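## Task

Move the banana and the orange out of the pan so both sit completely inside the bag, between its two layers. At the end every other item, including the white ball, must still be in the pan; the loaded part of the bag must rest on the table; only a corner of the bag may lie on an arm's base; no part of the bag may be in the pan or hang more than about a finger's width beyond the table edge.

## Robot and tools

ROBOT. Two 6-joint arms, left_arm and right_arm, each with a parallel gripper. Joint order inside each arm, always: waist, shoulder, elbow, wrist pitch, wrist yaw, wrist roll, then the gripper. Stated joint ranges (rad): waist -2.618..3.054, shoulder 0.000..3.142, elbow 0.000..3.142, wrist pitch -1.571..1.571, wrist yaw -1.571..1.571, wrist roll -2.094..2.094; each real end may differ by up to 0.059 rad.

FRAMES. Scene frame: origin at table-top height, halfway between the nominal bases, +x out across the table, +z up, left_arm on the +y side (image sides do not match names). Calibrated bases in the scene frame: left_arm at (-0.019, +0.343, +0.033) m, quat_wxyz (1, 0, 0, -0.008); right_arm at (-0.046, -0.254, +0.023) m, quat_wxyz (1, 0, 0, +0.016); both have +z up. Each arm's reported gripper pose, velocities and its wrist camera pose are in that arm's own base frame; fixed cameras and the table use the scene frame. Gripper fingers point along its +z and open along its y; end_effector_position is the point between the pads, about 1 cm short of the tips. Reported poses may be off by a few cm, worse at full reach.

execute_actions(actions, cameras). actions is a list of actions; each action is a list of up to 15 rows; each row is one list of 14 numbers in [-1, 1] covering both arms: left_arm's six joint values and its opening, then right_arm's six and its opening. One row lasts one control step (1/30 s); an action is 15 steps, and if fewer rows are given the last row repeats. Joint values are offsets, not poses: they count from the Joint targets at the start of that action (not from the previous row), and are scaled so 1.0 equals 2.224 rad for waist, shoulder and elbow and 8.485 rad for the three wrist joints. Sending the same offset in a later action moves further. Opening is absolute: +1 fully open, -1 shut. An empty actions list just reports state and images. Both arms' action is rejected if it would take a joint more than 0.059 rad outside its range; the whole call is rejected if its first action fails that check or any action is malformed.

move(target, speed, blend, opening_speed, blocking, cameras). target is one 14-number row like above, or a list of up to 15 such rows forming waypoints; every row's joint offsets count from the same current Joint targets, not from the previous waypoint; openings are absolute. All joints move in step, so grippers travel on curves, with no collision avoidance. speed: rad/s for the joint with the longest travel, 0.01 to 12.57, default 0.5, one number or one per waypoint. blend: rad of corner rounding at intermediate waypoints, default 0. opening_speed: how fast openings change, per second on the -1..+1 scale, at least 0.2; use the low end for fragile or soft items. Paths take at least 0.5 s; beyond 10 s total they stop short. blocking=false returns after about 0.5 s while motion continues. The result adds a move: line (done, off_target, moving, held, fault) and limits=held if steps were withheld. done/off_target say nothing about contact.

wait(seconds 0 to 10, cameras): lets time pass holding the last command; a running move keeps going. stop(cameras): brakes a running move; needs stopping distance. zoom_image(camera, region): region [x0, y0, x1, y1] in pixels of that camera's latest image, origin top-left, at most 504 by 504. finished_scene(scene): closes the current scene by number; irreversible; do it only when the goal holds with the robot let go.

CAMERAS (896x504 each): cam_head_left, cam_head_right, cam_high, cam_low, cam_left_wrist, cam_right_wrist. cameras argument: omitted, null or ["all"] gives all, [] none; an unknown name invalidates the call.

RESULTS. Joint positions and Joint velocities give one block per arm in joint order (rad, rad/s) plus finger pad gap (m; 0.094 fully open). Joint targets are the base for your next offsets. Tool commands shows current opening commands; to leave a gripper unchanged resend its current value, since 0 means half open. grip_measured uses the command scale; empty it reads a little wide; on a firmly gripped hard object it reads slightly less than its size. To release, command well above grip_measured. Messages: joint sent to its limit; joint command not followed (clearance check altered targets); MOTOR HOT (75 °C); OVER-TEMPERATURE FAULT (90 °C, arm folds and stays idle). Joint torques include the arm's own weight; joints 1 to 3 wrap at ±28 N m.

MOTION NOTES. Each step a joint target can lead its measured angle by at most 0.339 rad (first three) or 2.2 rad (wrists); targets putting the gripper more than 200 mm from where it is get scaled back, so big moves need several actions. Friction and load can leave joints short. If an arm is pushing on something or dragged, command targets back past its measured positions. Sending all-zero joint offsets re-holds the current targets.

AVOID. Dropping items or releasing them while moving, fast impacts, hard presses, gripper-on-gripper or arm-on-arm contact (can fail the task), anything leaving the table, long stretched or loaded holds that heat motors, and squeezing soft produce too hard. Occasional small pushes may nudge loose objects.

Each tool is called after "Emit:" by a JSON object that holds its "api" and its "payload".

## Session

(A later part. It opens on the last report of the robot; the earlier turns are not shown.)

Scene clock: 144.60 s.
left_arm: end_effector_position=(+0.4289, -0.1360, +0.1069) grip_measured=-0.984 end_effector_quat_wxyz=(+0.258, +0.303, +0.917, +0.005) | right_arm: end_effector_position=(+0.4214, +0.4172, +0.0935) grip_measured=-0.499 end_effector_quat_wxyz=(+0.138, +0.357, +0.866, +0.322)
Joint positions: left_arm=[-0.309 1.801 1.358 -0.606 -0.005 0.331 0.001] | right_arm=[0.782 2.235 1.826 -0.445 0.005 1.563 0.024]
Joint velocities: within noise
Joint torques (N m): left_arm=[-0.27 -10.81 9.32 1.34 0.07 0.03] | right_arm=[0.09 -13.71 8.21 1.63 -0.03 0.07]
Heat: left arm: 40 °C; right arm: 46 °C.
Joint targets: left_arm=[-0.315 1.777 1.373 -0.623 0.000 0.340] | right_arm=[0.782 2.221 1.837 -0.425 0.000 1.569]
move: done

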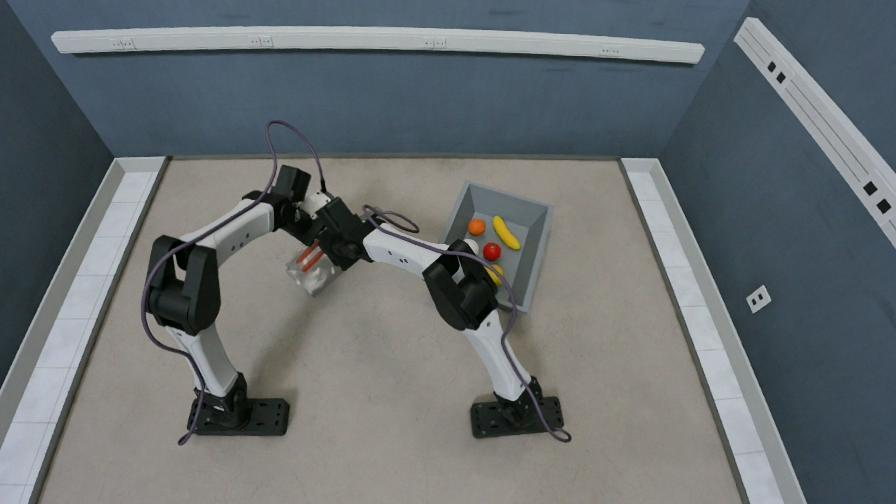

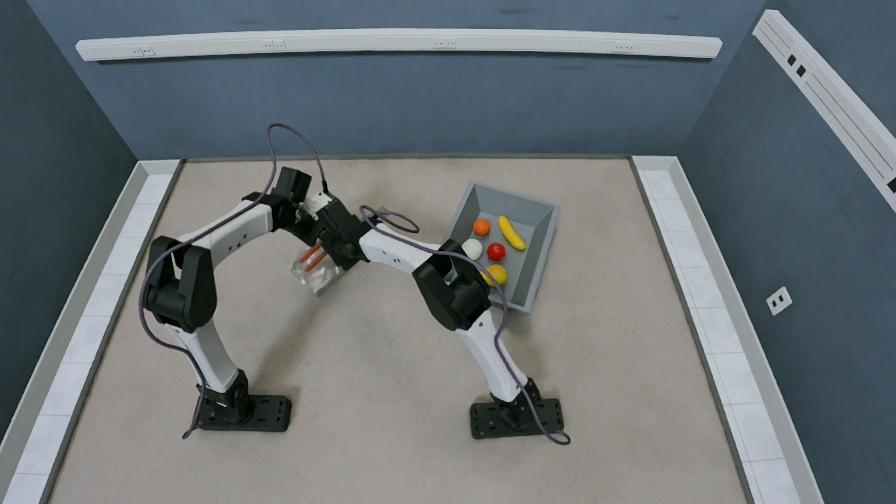

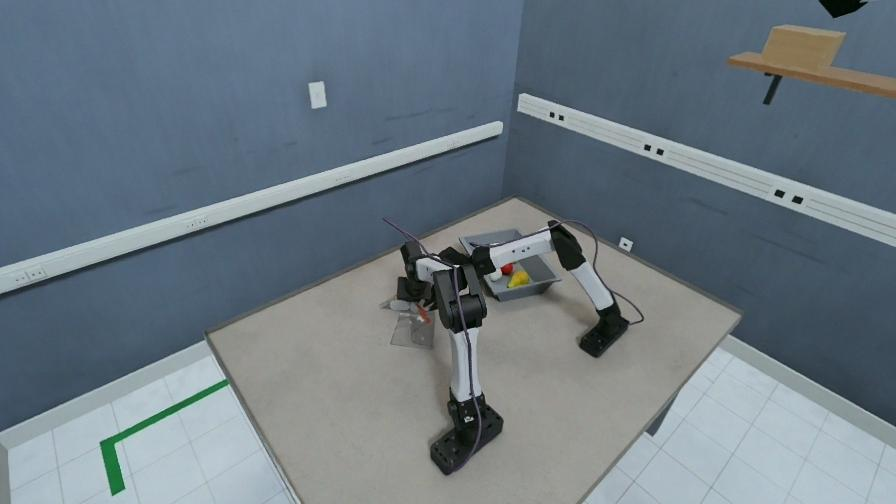

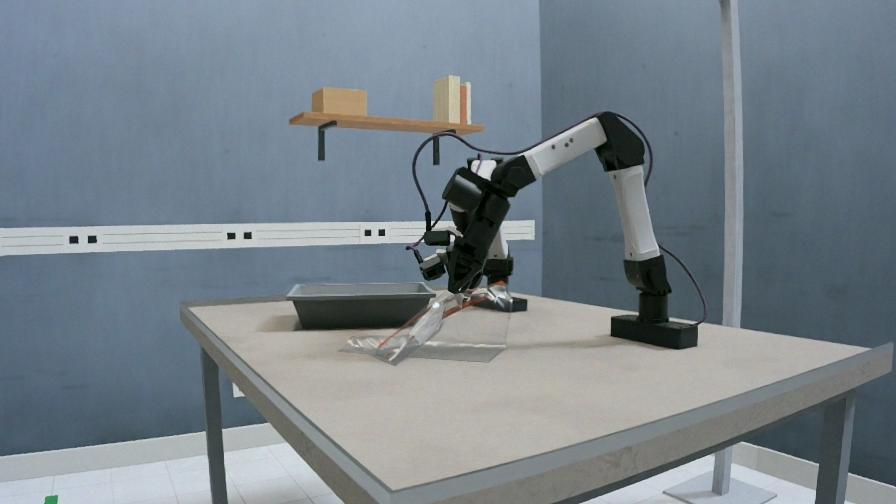

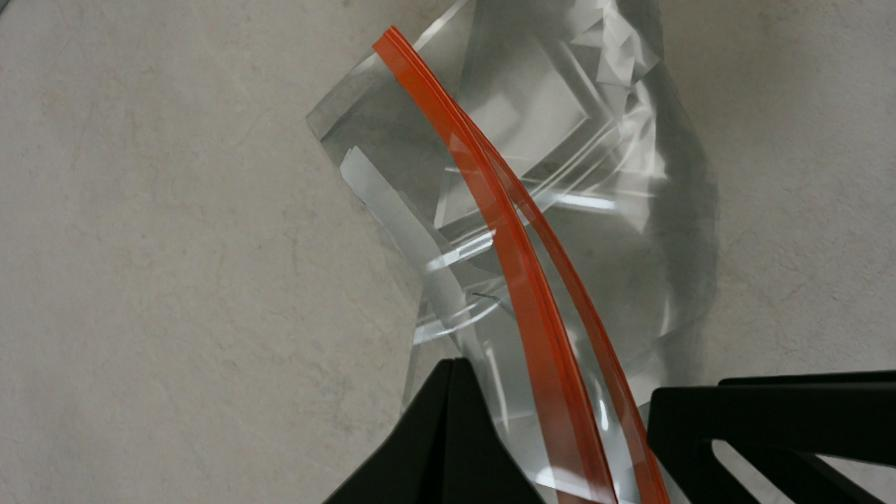

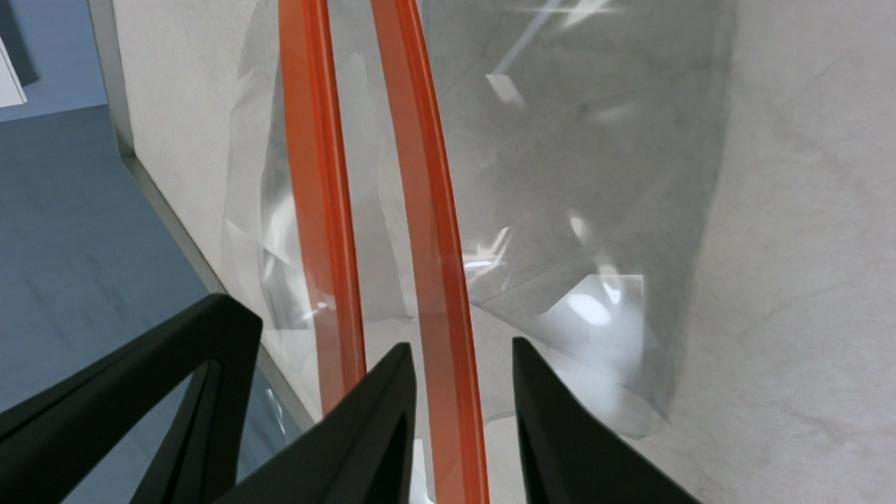

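Emit:
{"api": "move", "payload": {"target": [[0,0,0,0,0,0,-1,0,-0.0567,-0.0414,-0.0078,0,0,-0.5],[0,0,0,0,0,0,-1,0,-0.1425,-0.1461,0.002,0,0,-0.5],[0,0,0,0,0,0,-1,0,-0.1344,-0.3561,0.1063,0,0,-0.5]], "speed": 0.3}}

Scene clock: 150.27 s.
left_arm: end_effector_position=(+0.4279, -0.1357, +0.1063) grip_measured=-0.984 end_effector_quat_wxyz=(+0.256, +0.303, +0.918, +0.005) | right_arm: end_effector_position=(+0.3828, +0.3789, +0.0986) grip_measured=-0.499 end_effector_quat_wxyz=(+0.209, +0.323, +0.781, +0.491)
Joint positions: left_arm=[-0.309 1.801 1.358 -0.611 -0.005 0.331 0.001] | right_arm=[0.782 1.948 1.048 0.456 0.005 1.563 0.024]
Joint velocities: within noise
Joint torques (N m): left_arm=[-0.29 -10.85 9.32 1.37 0.07 0.02] | right_arm=[0.09 -11.88 6.13 2.09 -0.05 0.05]
Heat: left arm: 39 °C; right arm: 46 °C.
Joint targets: left_arm=[-0.315 1.777 1.373 -0.623 0.000 0.340] | right_arm=[0.782 1.922 1.045 0.477 0.000 1.569]
move: done

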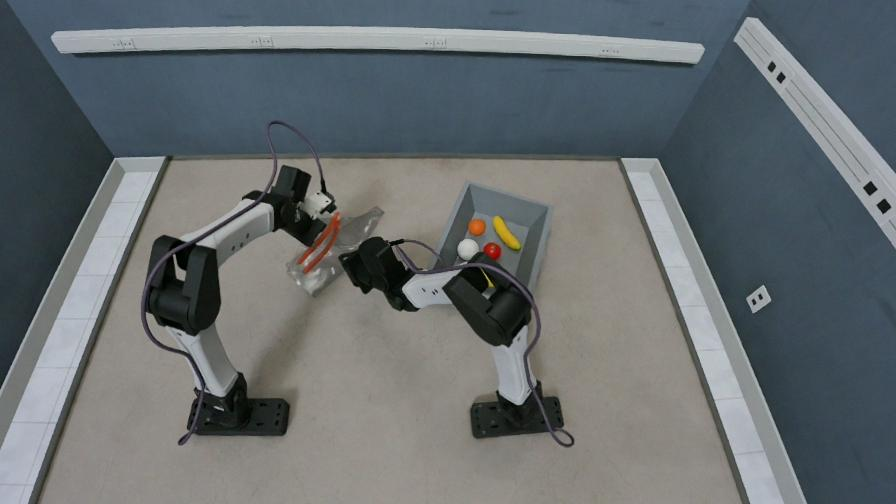

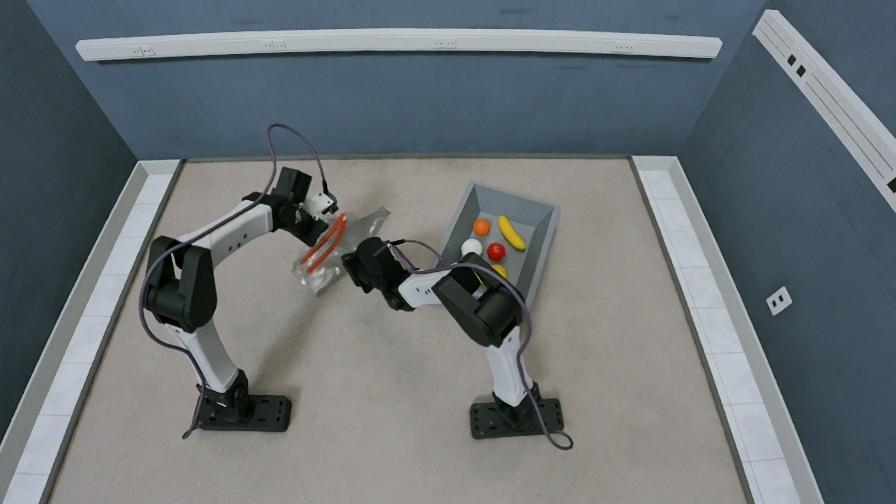

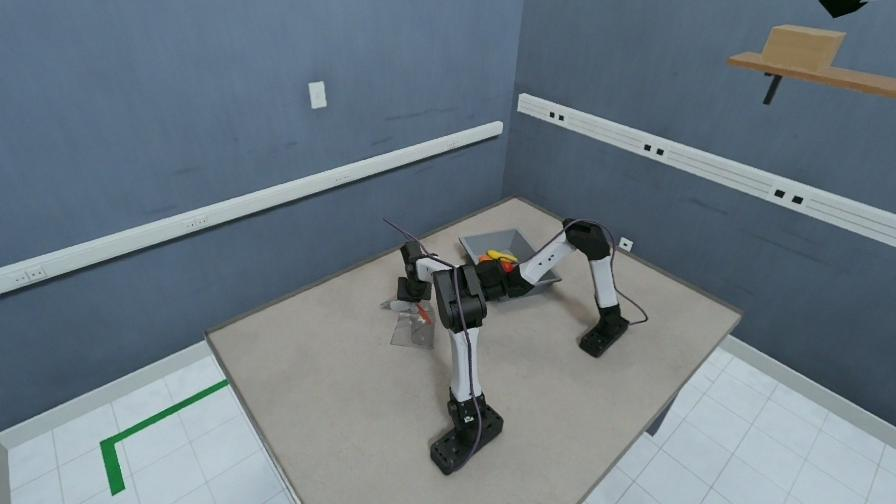

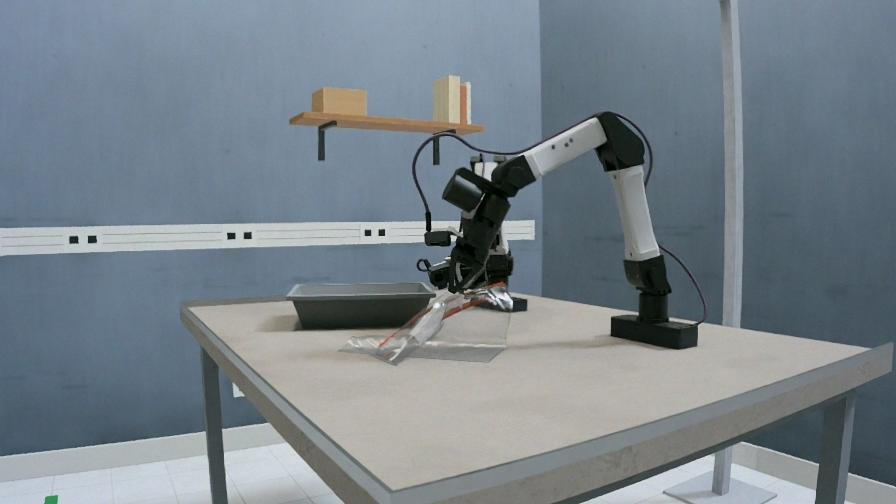

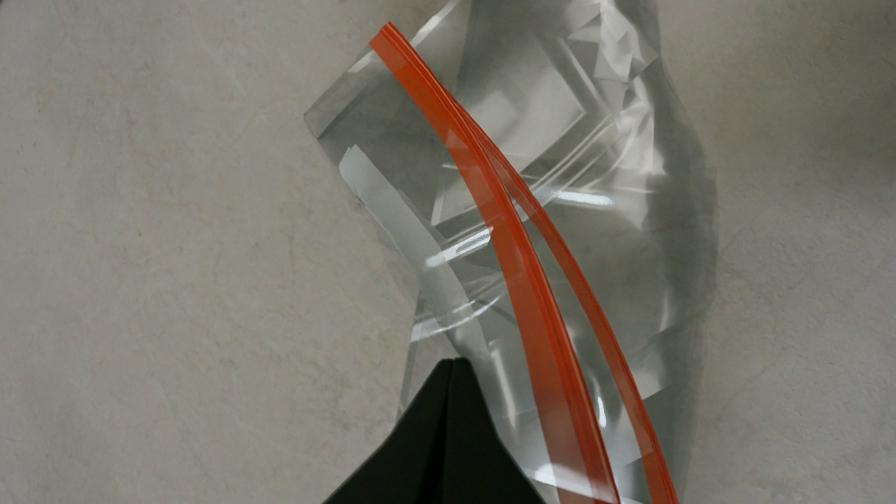

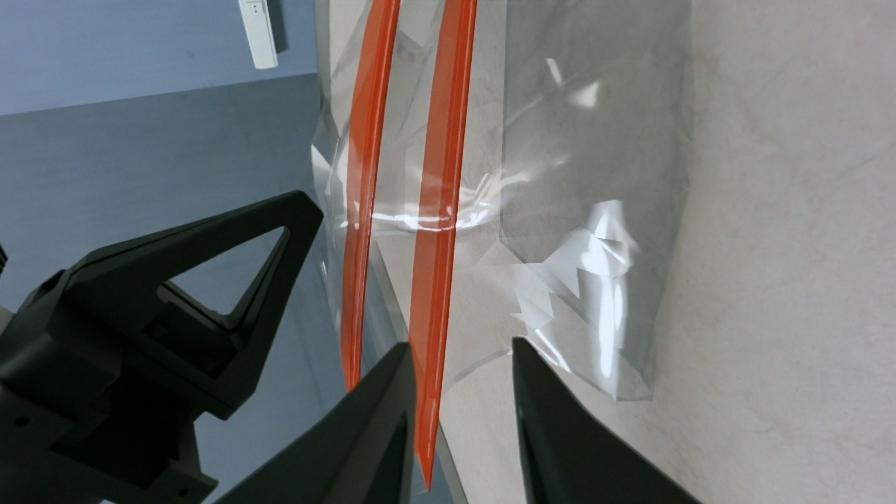

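Emit:
{"api": "move", "payload": {"target": [0,0,0,0,0,0,-1,0,0.0823,0.0958,-0.0079,0,0,-0.35], "speed": 0.2, "cameras": ["cam_right_wrist","cam_left_wrist","cam_low"]}}

Scene clock: 152.40 s.
left_arm: end_effector_position=(+0.4279, -0.1357, +0.1063) grip_measured=-0.984 end_effector_quat_wxyz=(+0.256, +0.303, +0.918, +0.005) | right_arm: end_effector_position=(+0.4103, +0.4062, +0.0878) grip_measured=-0.351 end_effector_quat_wxyz=(+0.207, +0.324, +0.784, +0.487)
Joint positions: left_arm=[-0.309 1.801 1.358 -0.611 -0.005 0.331 0.001] | right_arm=[0.782 2.091 1.23 0.407 0.005 1.563 0.03]
Joint velocities: within noise
Joint torques (N m): left_arm=[-0.25 -10.88 9.32 1.38 0.07 0.02] | right_arm=[0.09 -9.62 9.2 1.85 -0.05 0.05]
Heat: left arm: 39 °C; right arm: 46 °C.
Joint targets: left_arm=[-0.315 1.777 1.373 -0.623 0.000 0.340] | right_arm=[0.782 2.105 1.258 0.410 0.000 1.569]
move: done
Images, in order (width x height): cam_low 896x504, cam_left_wrist 896x504, cam_right_wrist 896x504.

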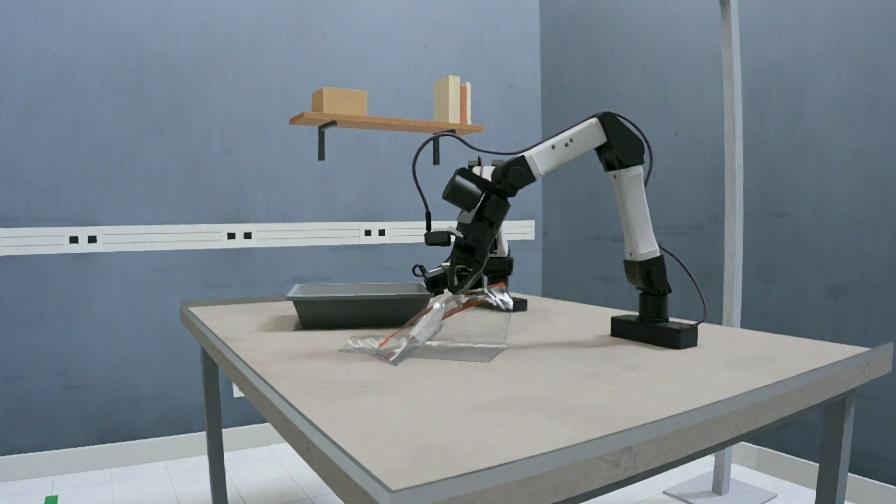

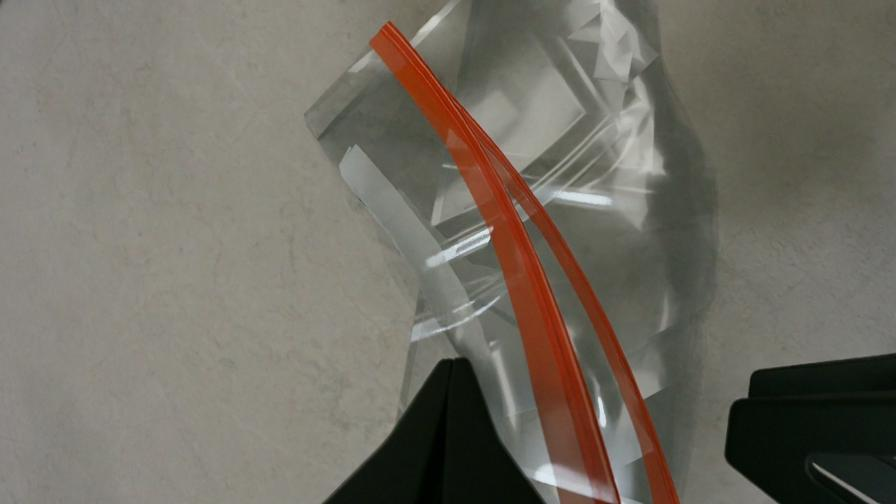

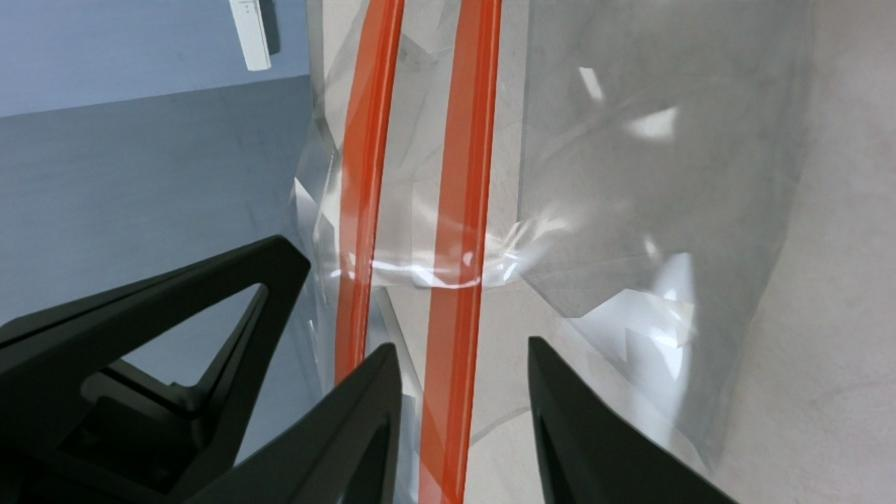

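Emit:
{"api": "move", "payload": {"target": [0,0,0,0,0,0,-1,0,0.094,0.1075,-0.0032,0,0,-0.35], "speed": 0.12, "cameras": ["cam_right_wrist","cam_left_wrist","cam_low","cam_head_right"]}}

Scene clock: 155.10 s.
left_arm: end_effector_position=(+0.4279, -0.1357, +0.1063) grip_measured=-0.984 end_effector_quat_wxyz=(+0.256, +0.303, +0.918, +0.005) | right_arm: end_effector_position=(+0.4453, +0.4409, +0.0634) grip_measured=-0.351 end_effector_quat_wxyz=(+0.208, +0.324, +0.783, +0.489)
Joint positions: left_arm=[-0.309 1.801 1.358 -0.611 -0.005 0.331 0.001] | right_arm=[0.782 2.299 1.469 0.379 0.005 1.563 0.03]
Joint velocities: within noise
Joint torques (N m): left_arm=[-0.25 -10.84 9.31 1.38 0.07 0.03] | right_arm=[0.08 -11.06 9.37 1.88 -0.05 0.05]
Heat: left arm: 39 °C; right arm: 46 °C.
Joint targets: left_arm=[-0.315 1.777 1.373 -0.623 0.000 0.340] | right_arm=[0.782 2.314 1.498 0.383 0.000 1.569]
move: done
Images, in order (width x height): cam_head_right 896x504, cam_low 896x504, cam_left_wrist 896x504, cam_right_wrist 896x504.

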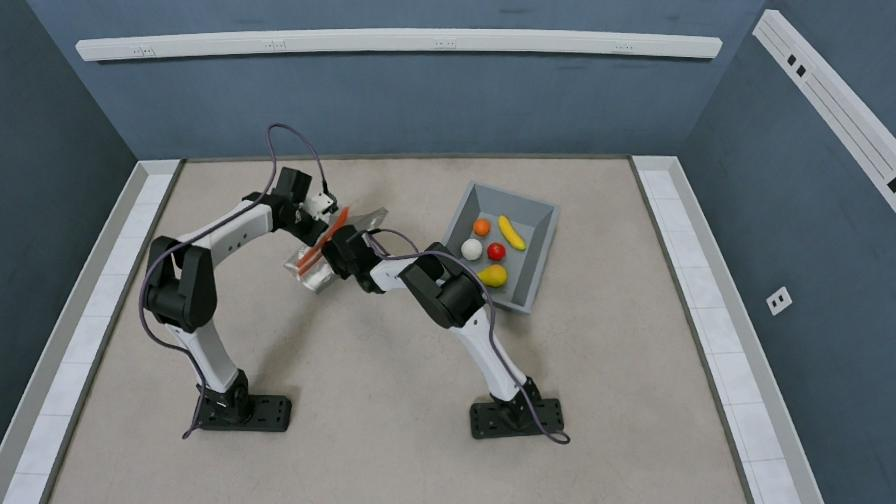

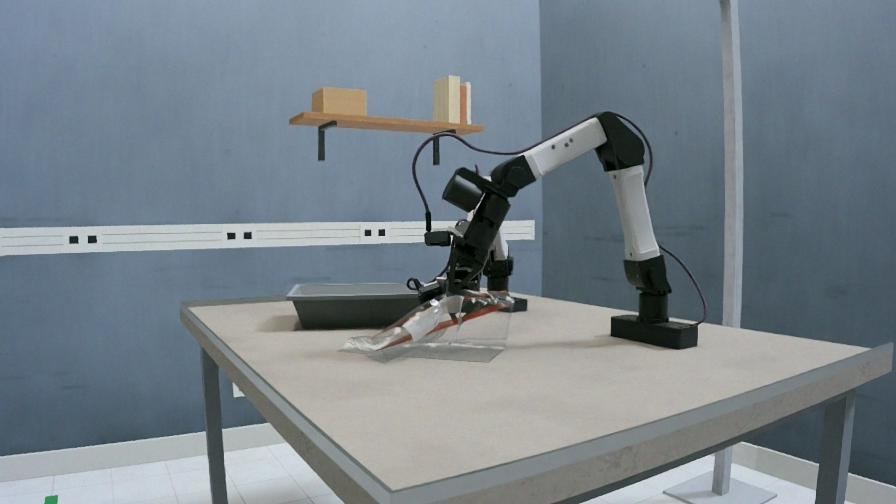

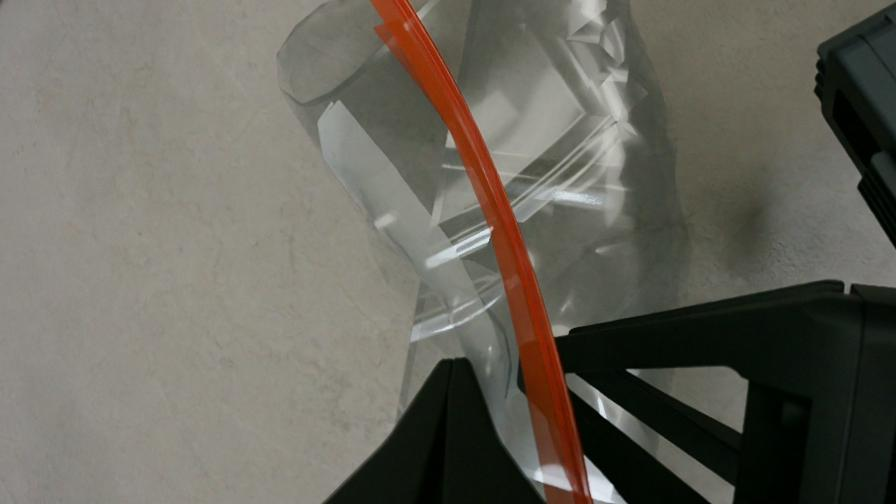

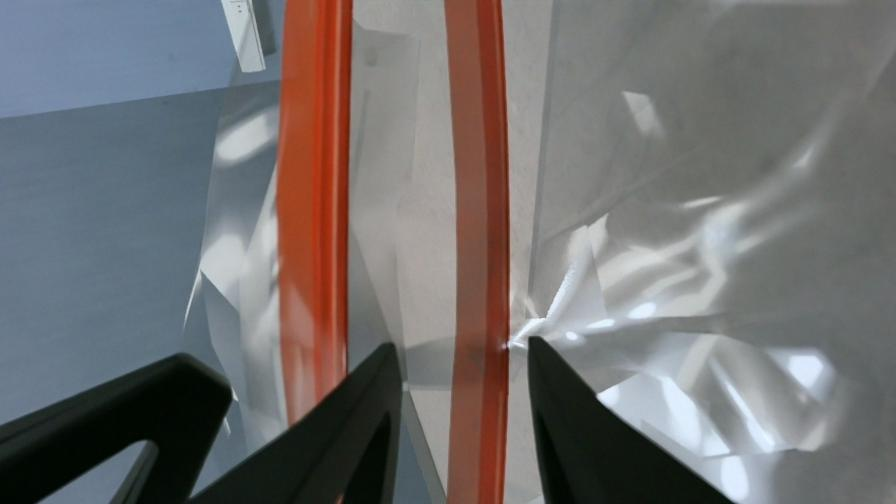

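Emit:
{"api": "move", "payload": {"target": [0,0,0,0,0,0,-1,0,0.036,0.039,-0.0012,0,0,-0.35], "speed": 0.12, "cameras": ["cam_right_wrist","cam_left_wrist","cam_low","cam_head_right"]}}

Scene clock: 156.47 s.
left_arm: end_effector_position=(+0.4279, -0.1357, +0.1063) grip_measured=-0.984 end_effector_quat_wxyz=(+0.256, +0.303, +0.918, +0.005) | right_arm: end_effector_position=(+0.4565, +0.4520, +0.0495) grip_measured=-0.351 end_effector_quat_wxyz=(+0.207, +0.324, +0.784, +0.488)
Joint positions: left_arm=[-0.309 1.801 1.358 -0.611 -0.005 0.331 0.001] | right_arm=[0.782 2.378 1.556 0.369 0.005 1.563 0.03]
Joint velocities: within noise
Joint torques (N m): left_arm=[-0.27 -10.84 9.28 1.37 0.06 0.02] | right_arm=[0.08 -11.56 9.42 1.86 -0.04 0.05]
Heat: left arm: 39 °C; right arm: 46 °C.
Joint targets: left_arm=[-0.315 1.777 1.373 -0.623 0.000 0.340] | right_arm=[0.782 2.394 1.584 0.373 0.000 1.569]
move: done
Images, in order (width x height): cam_head_right 896x504, cam_low 896x504, cam_left_wrist 896x504, cam_right_wrist 896x504.

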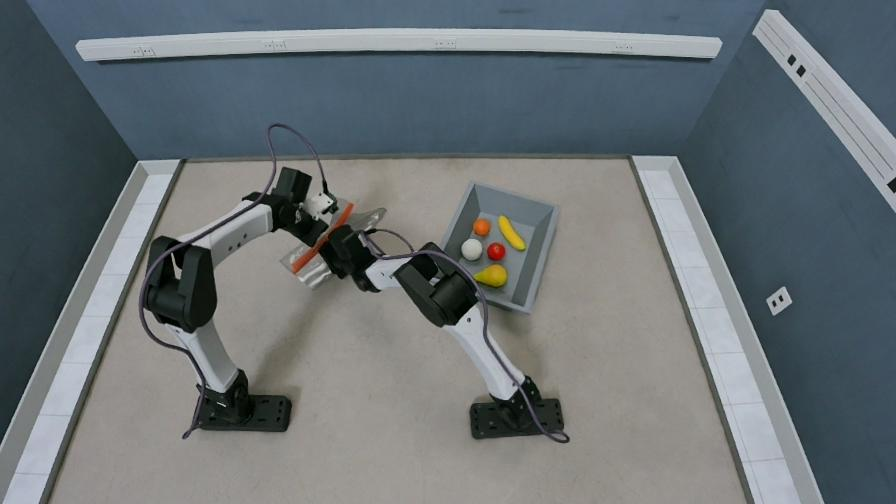

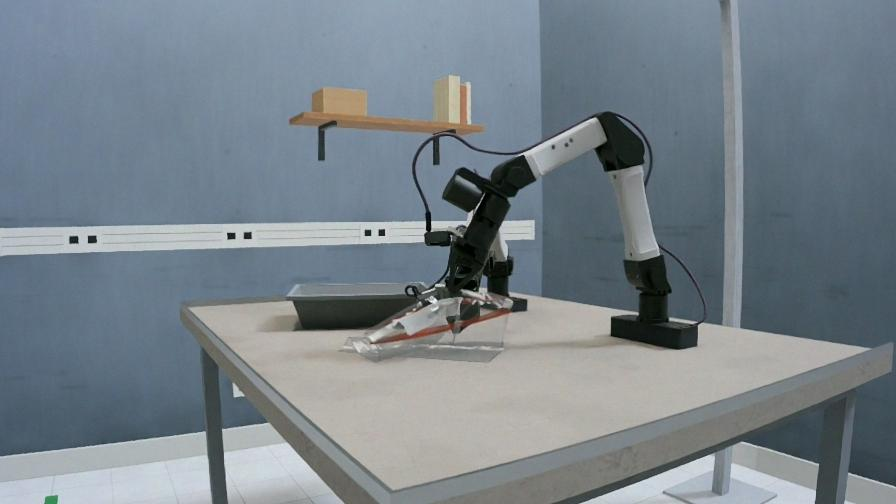

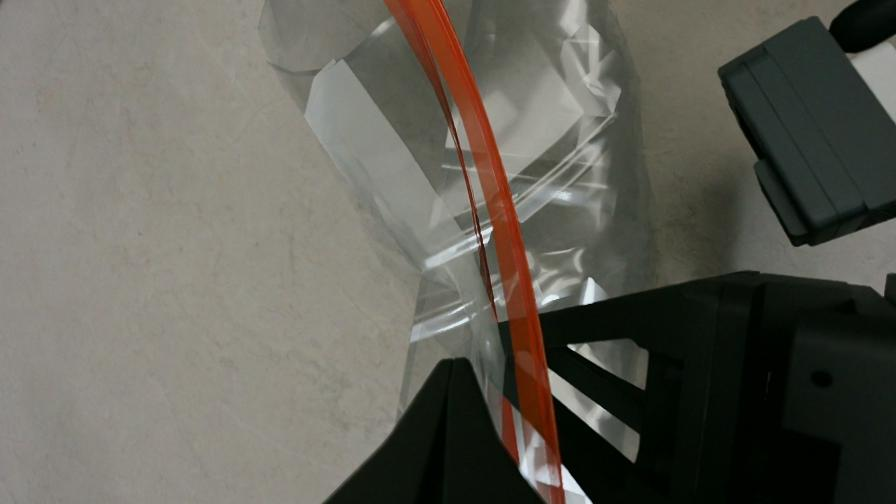

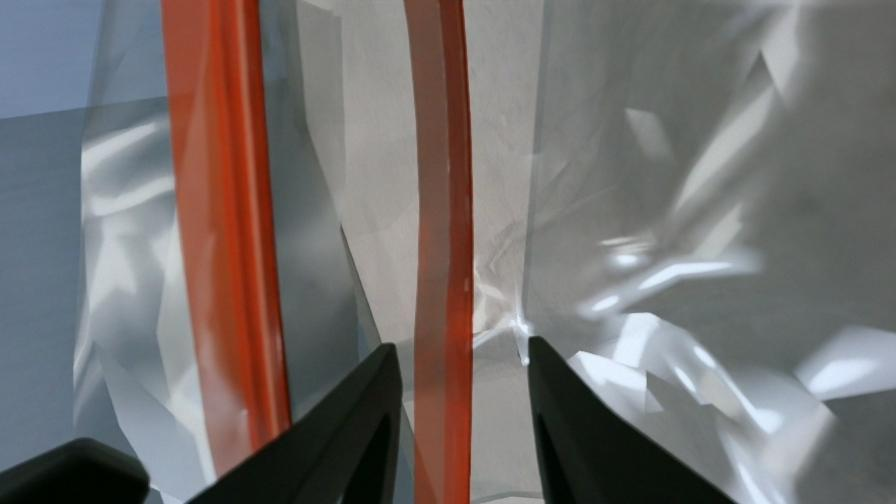

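Emit:
{"api": "move", "payload": {"target": [0,0,0,0,0,0,-1,0,0,0,0,0,0,-1], "opening_speed": 0.3, "cameras": ["cam_right_wrist","cam_left_wrist","cam_low"]}}

Scene clock: 159.53 s.
left_arm: end_effector_position=(+0.4279, -0.1356, +0.1062) grip_measured=-0.984 end_effector_quat_wxyz=(+0.256, +0.303, +0.918, +0.005) | right_arm: end_effector_position=(+0.4565, +0.4520, +0.0494) grip_measured=-0.990 end_effector_quat_wxyz=(+0.207, +0.324, +0.784, +0.488)
Joint positions: left_arm=[-0.309 1.801 1.358 -0.611 -0.005 0.331 0.001] | right_arm=[0.782 2.378 1.556 0.369 0.005 1.563 0]
Joint velocities: within noise
Joint torques (N m): left_arm=[-0.28 -10.8 9.32 1.37 0.07 0.03] | right_arm=[0.1 -11.54 9.37 1.87 -0.05 0.05]
Heat: left arm: 39 °C; right arm: 47 °C.
Joint targets: left_arm=[-0.315 1.777 1.373 -0.623 0.000 0.340] | right_arm=[0.782 2.394 1.584 0.373 0.000 1.569]
move: done
Images, in order (width x height): cam_low 896x504, cam_left_wrist 896x504, cam_right_wrist 896x504.

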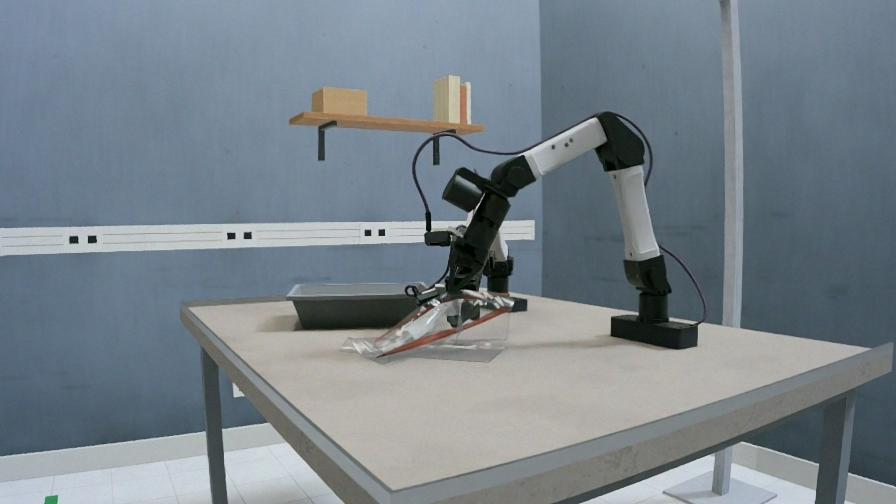

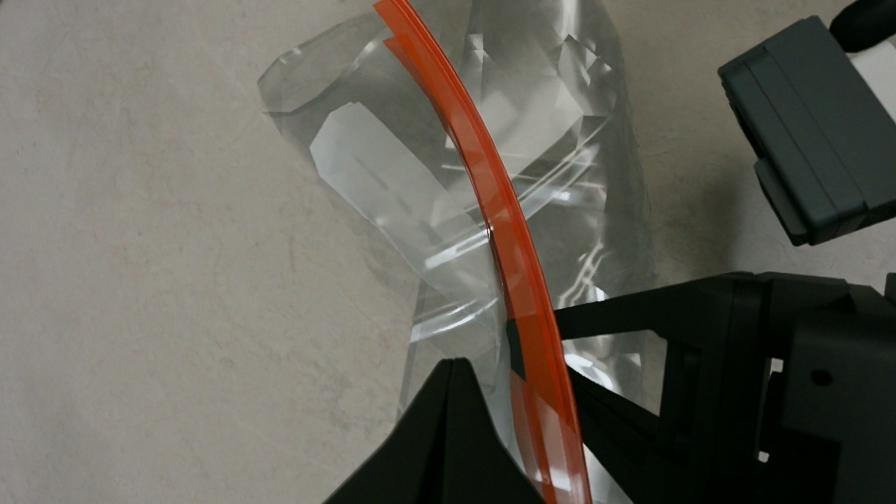

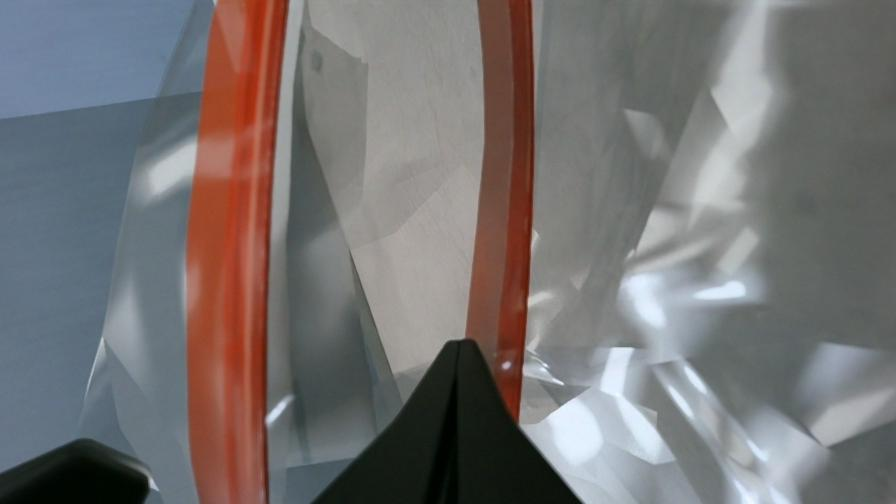

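Emit:
{"api": "move", "payload": {"target": [0,0,0,0,0,0,-1,0,-0.04,-0.06,0.0018,0,0,-1], "speed": 0.12, "cameras": ["cam_right_wrist","cam_left_wrist","cam_low"]}}

Scene clock: 161.37 s.
left_arm: end_effector_position=(+0.4277, -0.1356, +0.1061) grip_measured=-0.984 end_effector_quat_wxyz=(+0.255, +0.303, +0.918, +0.005) | right_arm: end_effector_position=(+0.4382, +0.4338, +0.0156) grip_measured=-0.991 end_effector_quat_wxyz=(+0.193, +0.333, +0.804, +0.453)
Joint positions: left_arm=[-0.309 1.801 1.358 -0.612 -0.005 0.331 0.001] | right_arm=[0.782 2.364 1.454 0.37 0.005 1.564 0]
Joint velocities: within noise
Joint torques (N m): left_arm=[-0.25 -10.81 9.28 1.39 0.06 0.02] | right_arm=[0.08 -17.63 6 1.96 -0.05 0.06]
Heat: left arm: 39 °C; right arm: 48 °C.
Joint targets: left_arm=[-0.315 1.777 1.373 -0.623 0.000 0.340] | right_arm=[0.782 2.305 1.451 0.388 0.000 1.569]
move: off_target (right_arm); right_arm: the shoulder is farthest, 0.059 rad from its target
Images, in order (width x height): cam_low 896x504, cam_left_wrist 896x504, cam_right_wrist 896x504.

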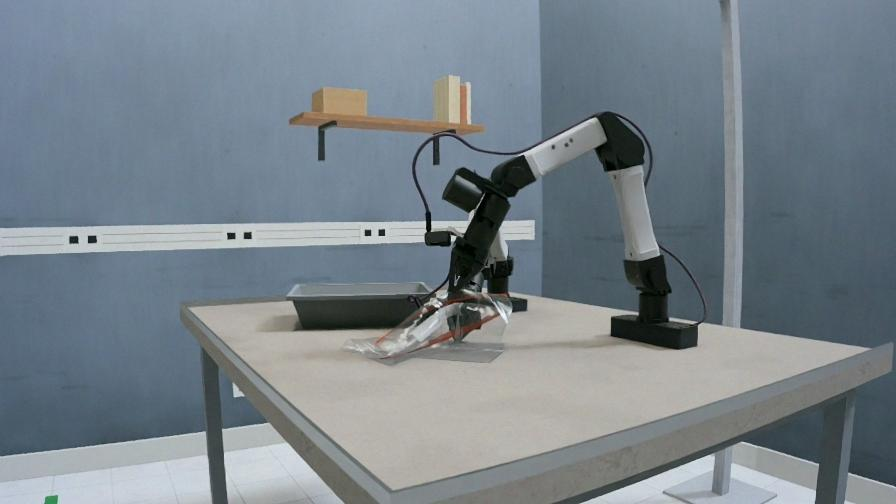

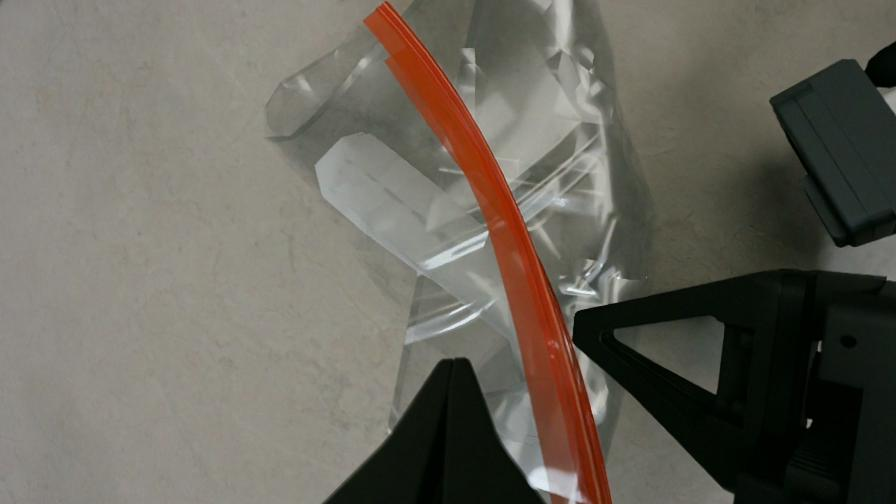

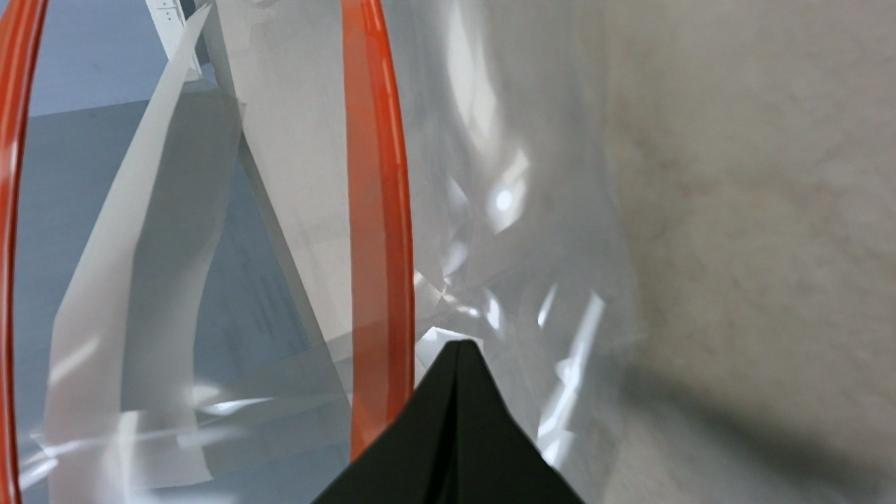

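Emit:
{"api": "move", "payload": {"target": [0,0,0,0,0,0,-1,0,-0.0432,-0.0625,0.0126,0,0,-0.99], "speed": 0.2, "cameras": ["cam_right_wrist","cam_left_wrist","cam_low"]}}

Scene clock: 163.40 s.
left_arm: end_effector_position=(+0.4277, -0.1356, +0.1061) grip_measured=-0.984 end_effector_quat_wxyz=(+0.255, +0.303, +0.918, +0.005) | right_arm: end_effector_position=(+0.4257, +0.4215, +0.0400) grip_measured=-0.986 end_effector_quat_wxyz=(+0.204, +0.326, +0.789, +0.480)
Joint positions: left_arm=[-0.309 1.801 1.358 -0.612 -0.005 0.331 0.001] | right_arm=[0.782 2.265 1.316 0.474 0.005 1.564 0.001]
Joint velocities: within noise
Joint torques (N m): left_arm=[-0.27 -10.82 9.32 1.38 0.08 0.03] | right_arm=[0.09 -16.66 5.79 2.05 -0.04 0.05]
Heat: left arm: 39 °C; right arm: 49 °C.
Joint targets: left_arm=[-0.315 1.777 1.373 -0.623 0.000 0.340] | right_arm=[0.782 2.209 1.312 0.495 0.000 1.569]
move: off_target (right_arm); right_arm: the shoulder is farthest, 0.056 rad from its target
Images, in order (width x height): cam_low 896x504, cam_left_wrist 896x504, cam_right_wrist 896x504.

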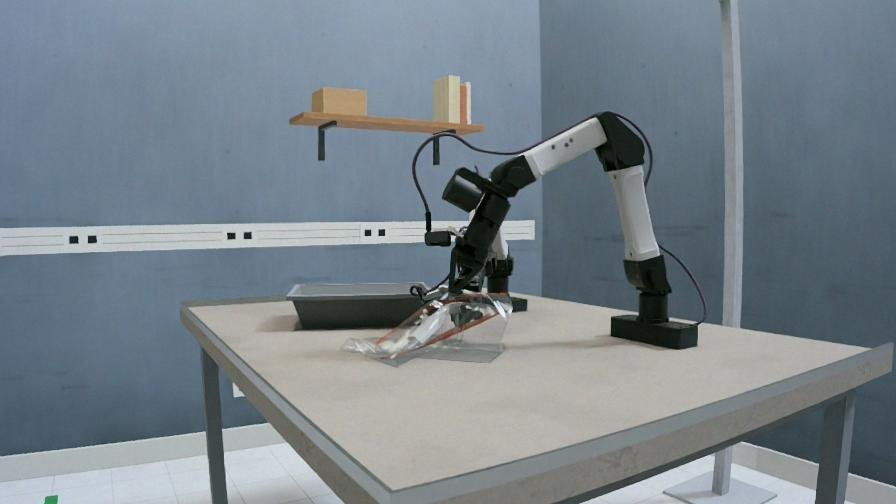

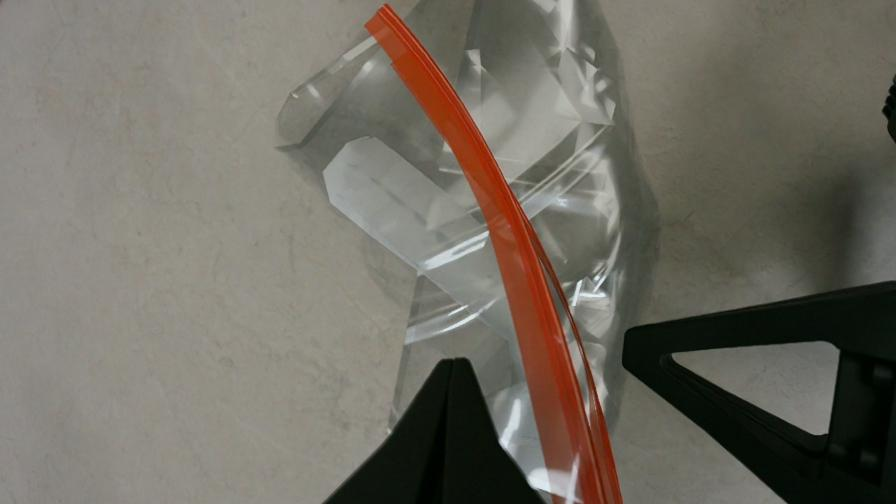

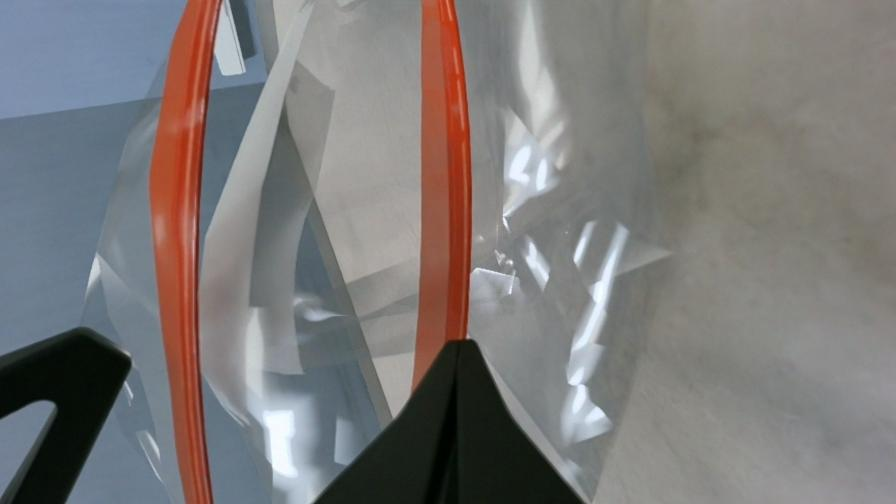

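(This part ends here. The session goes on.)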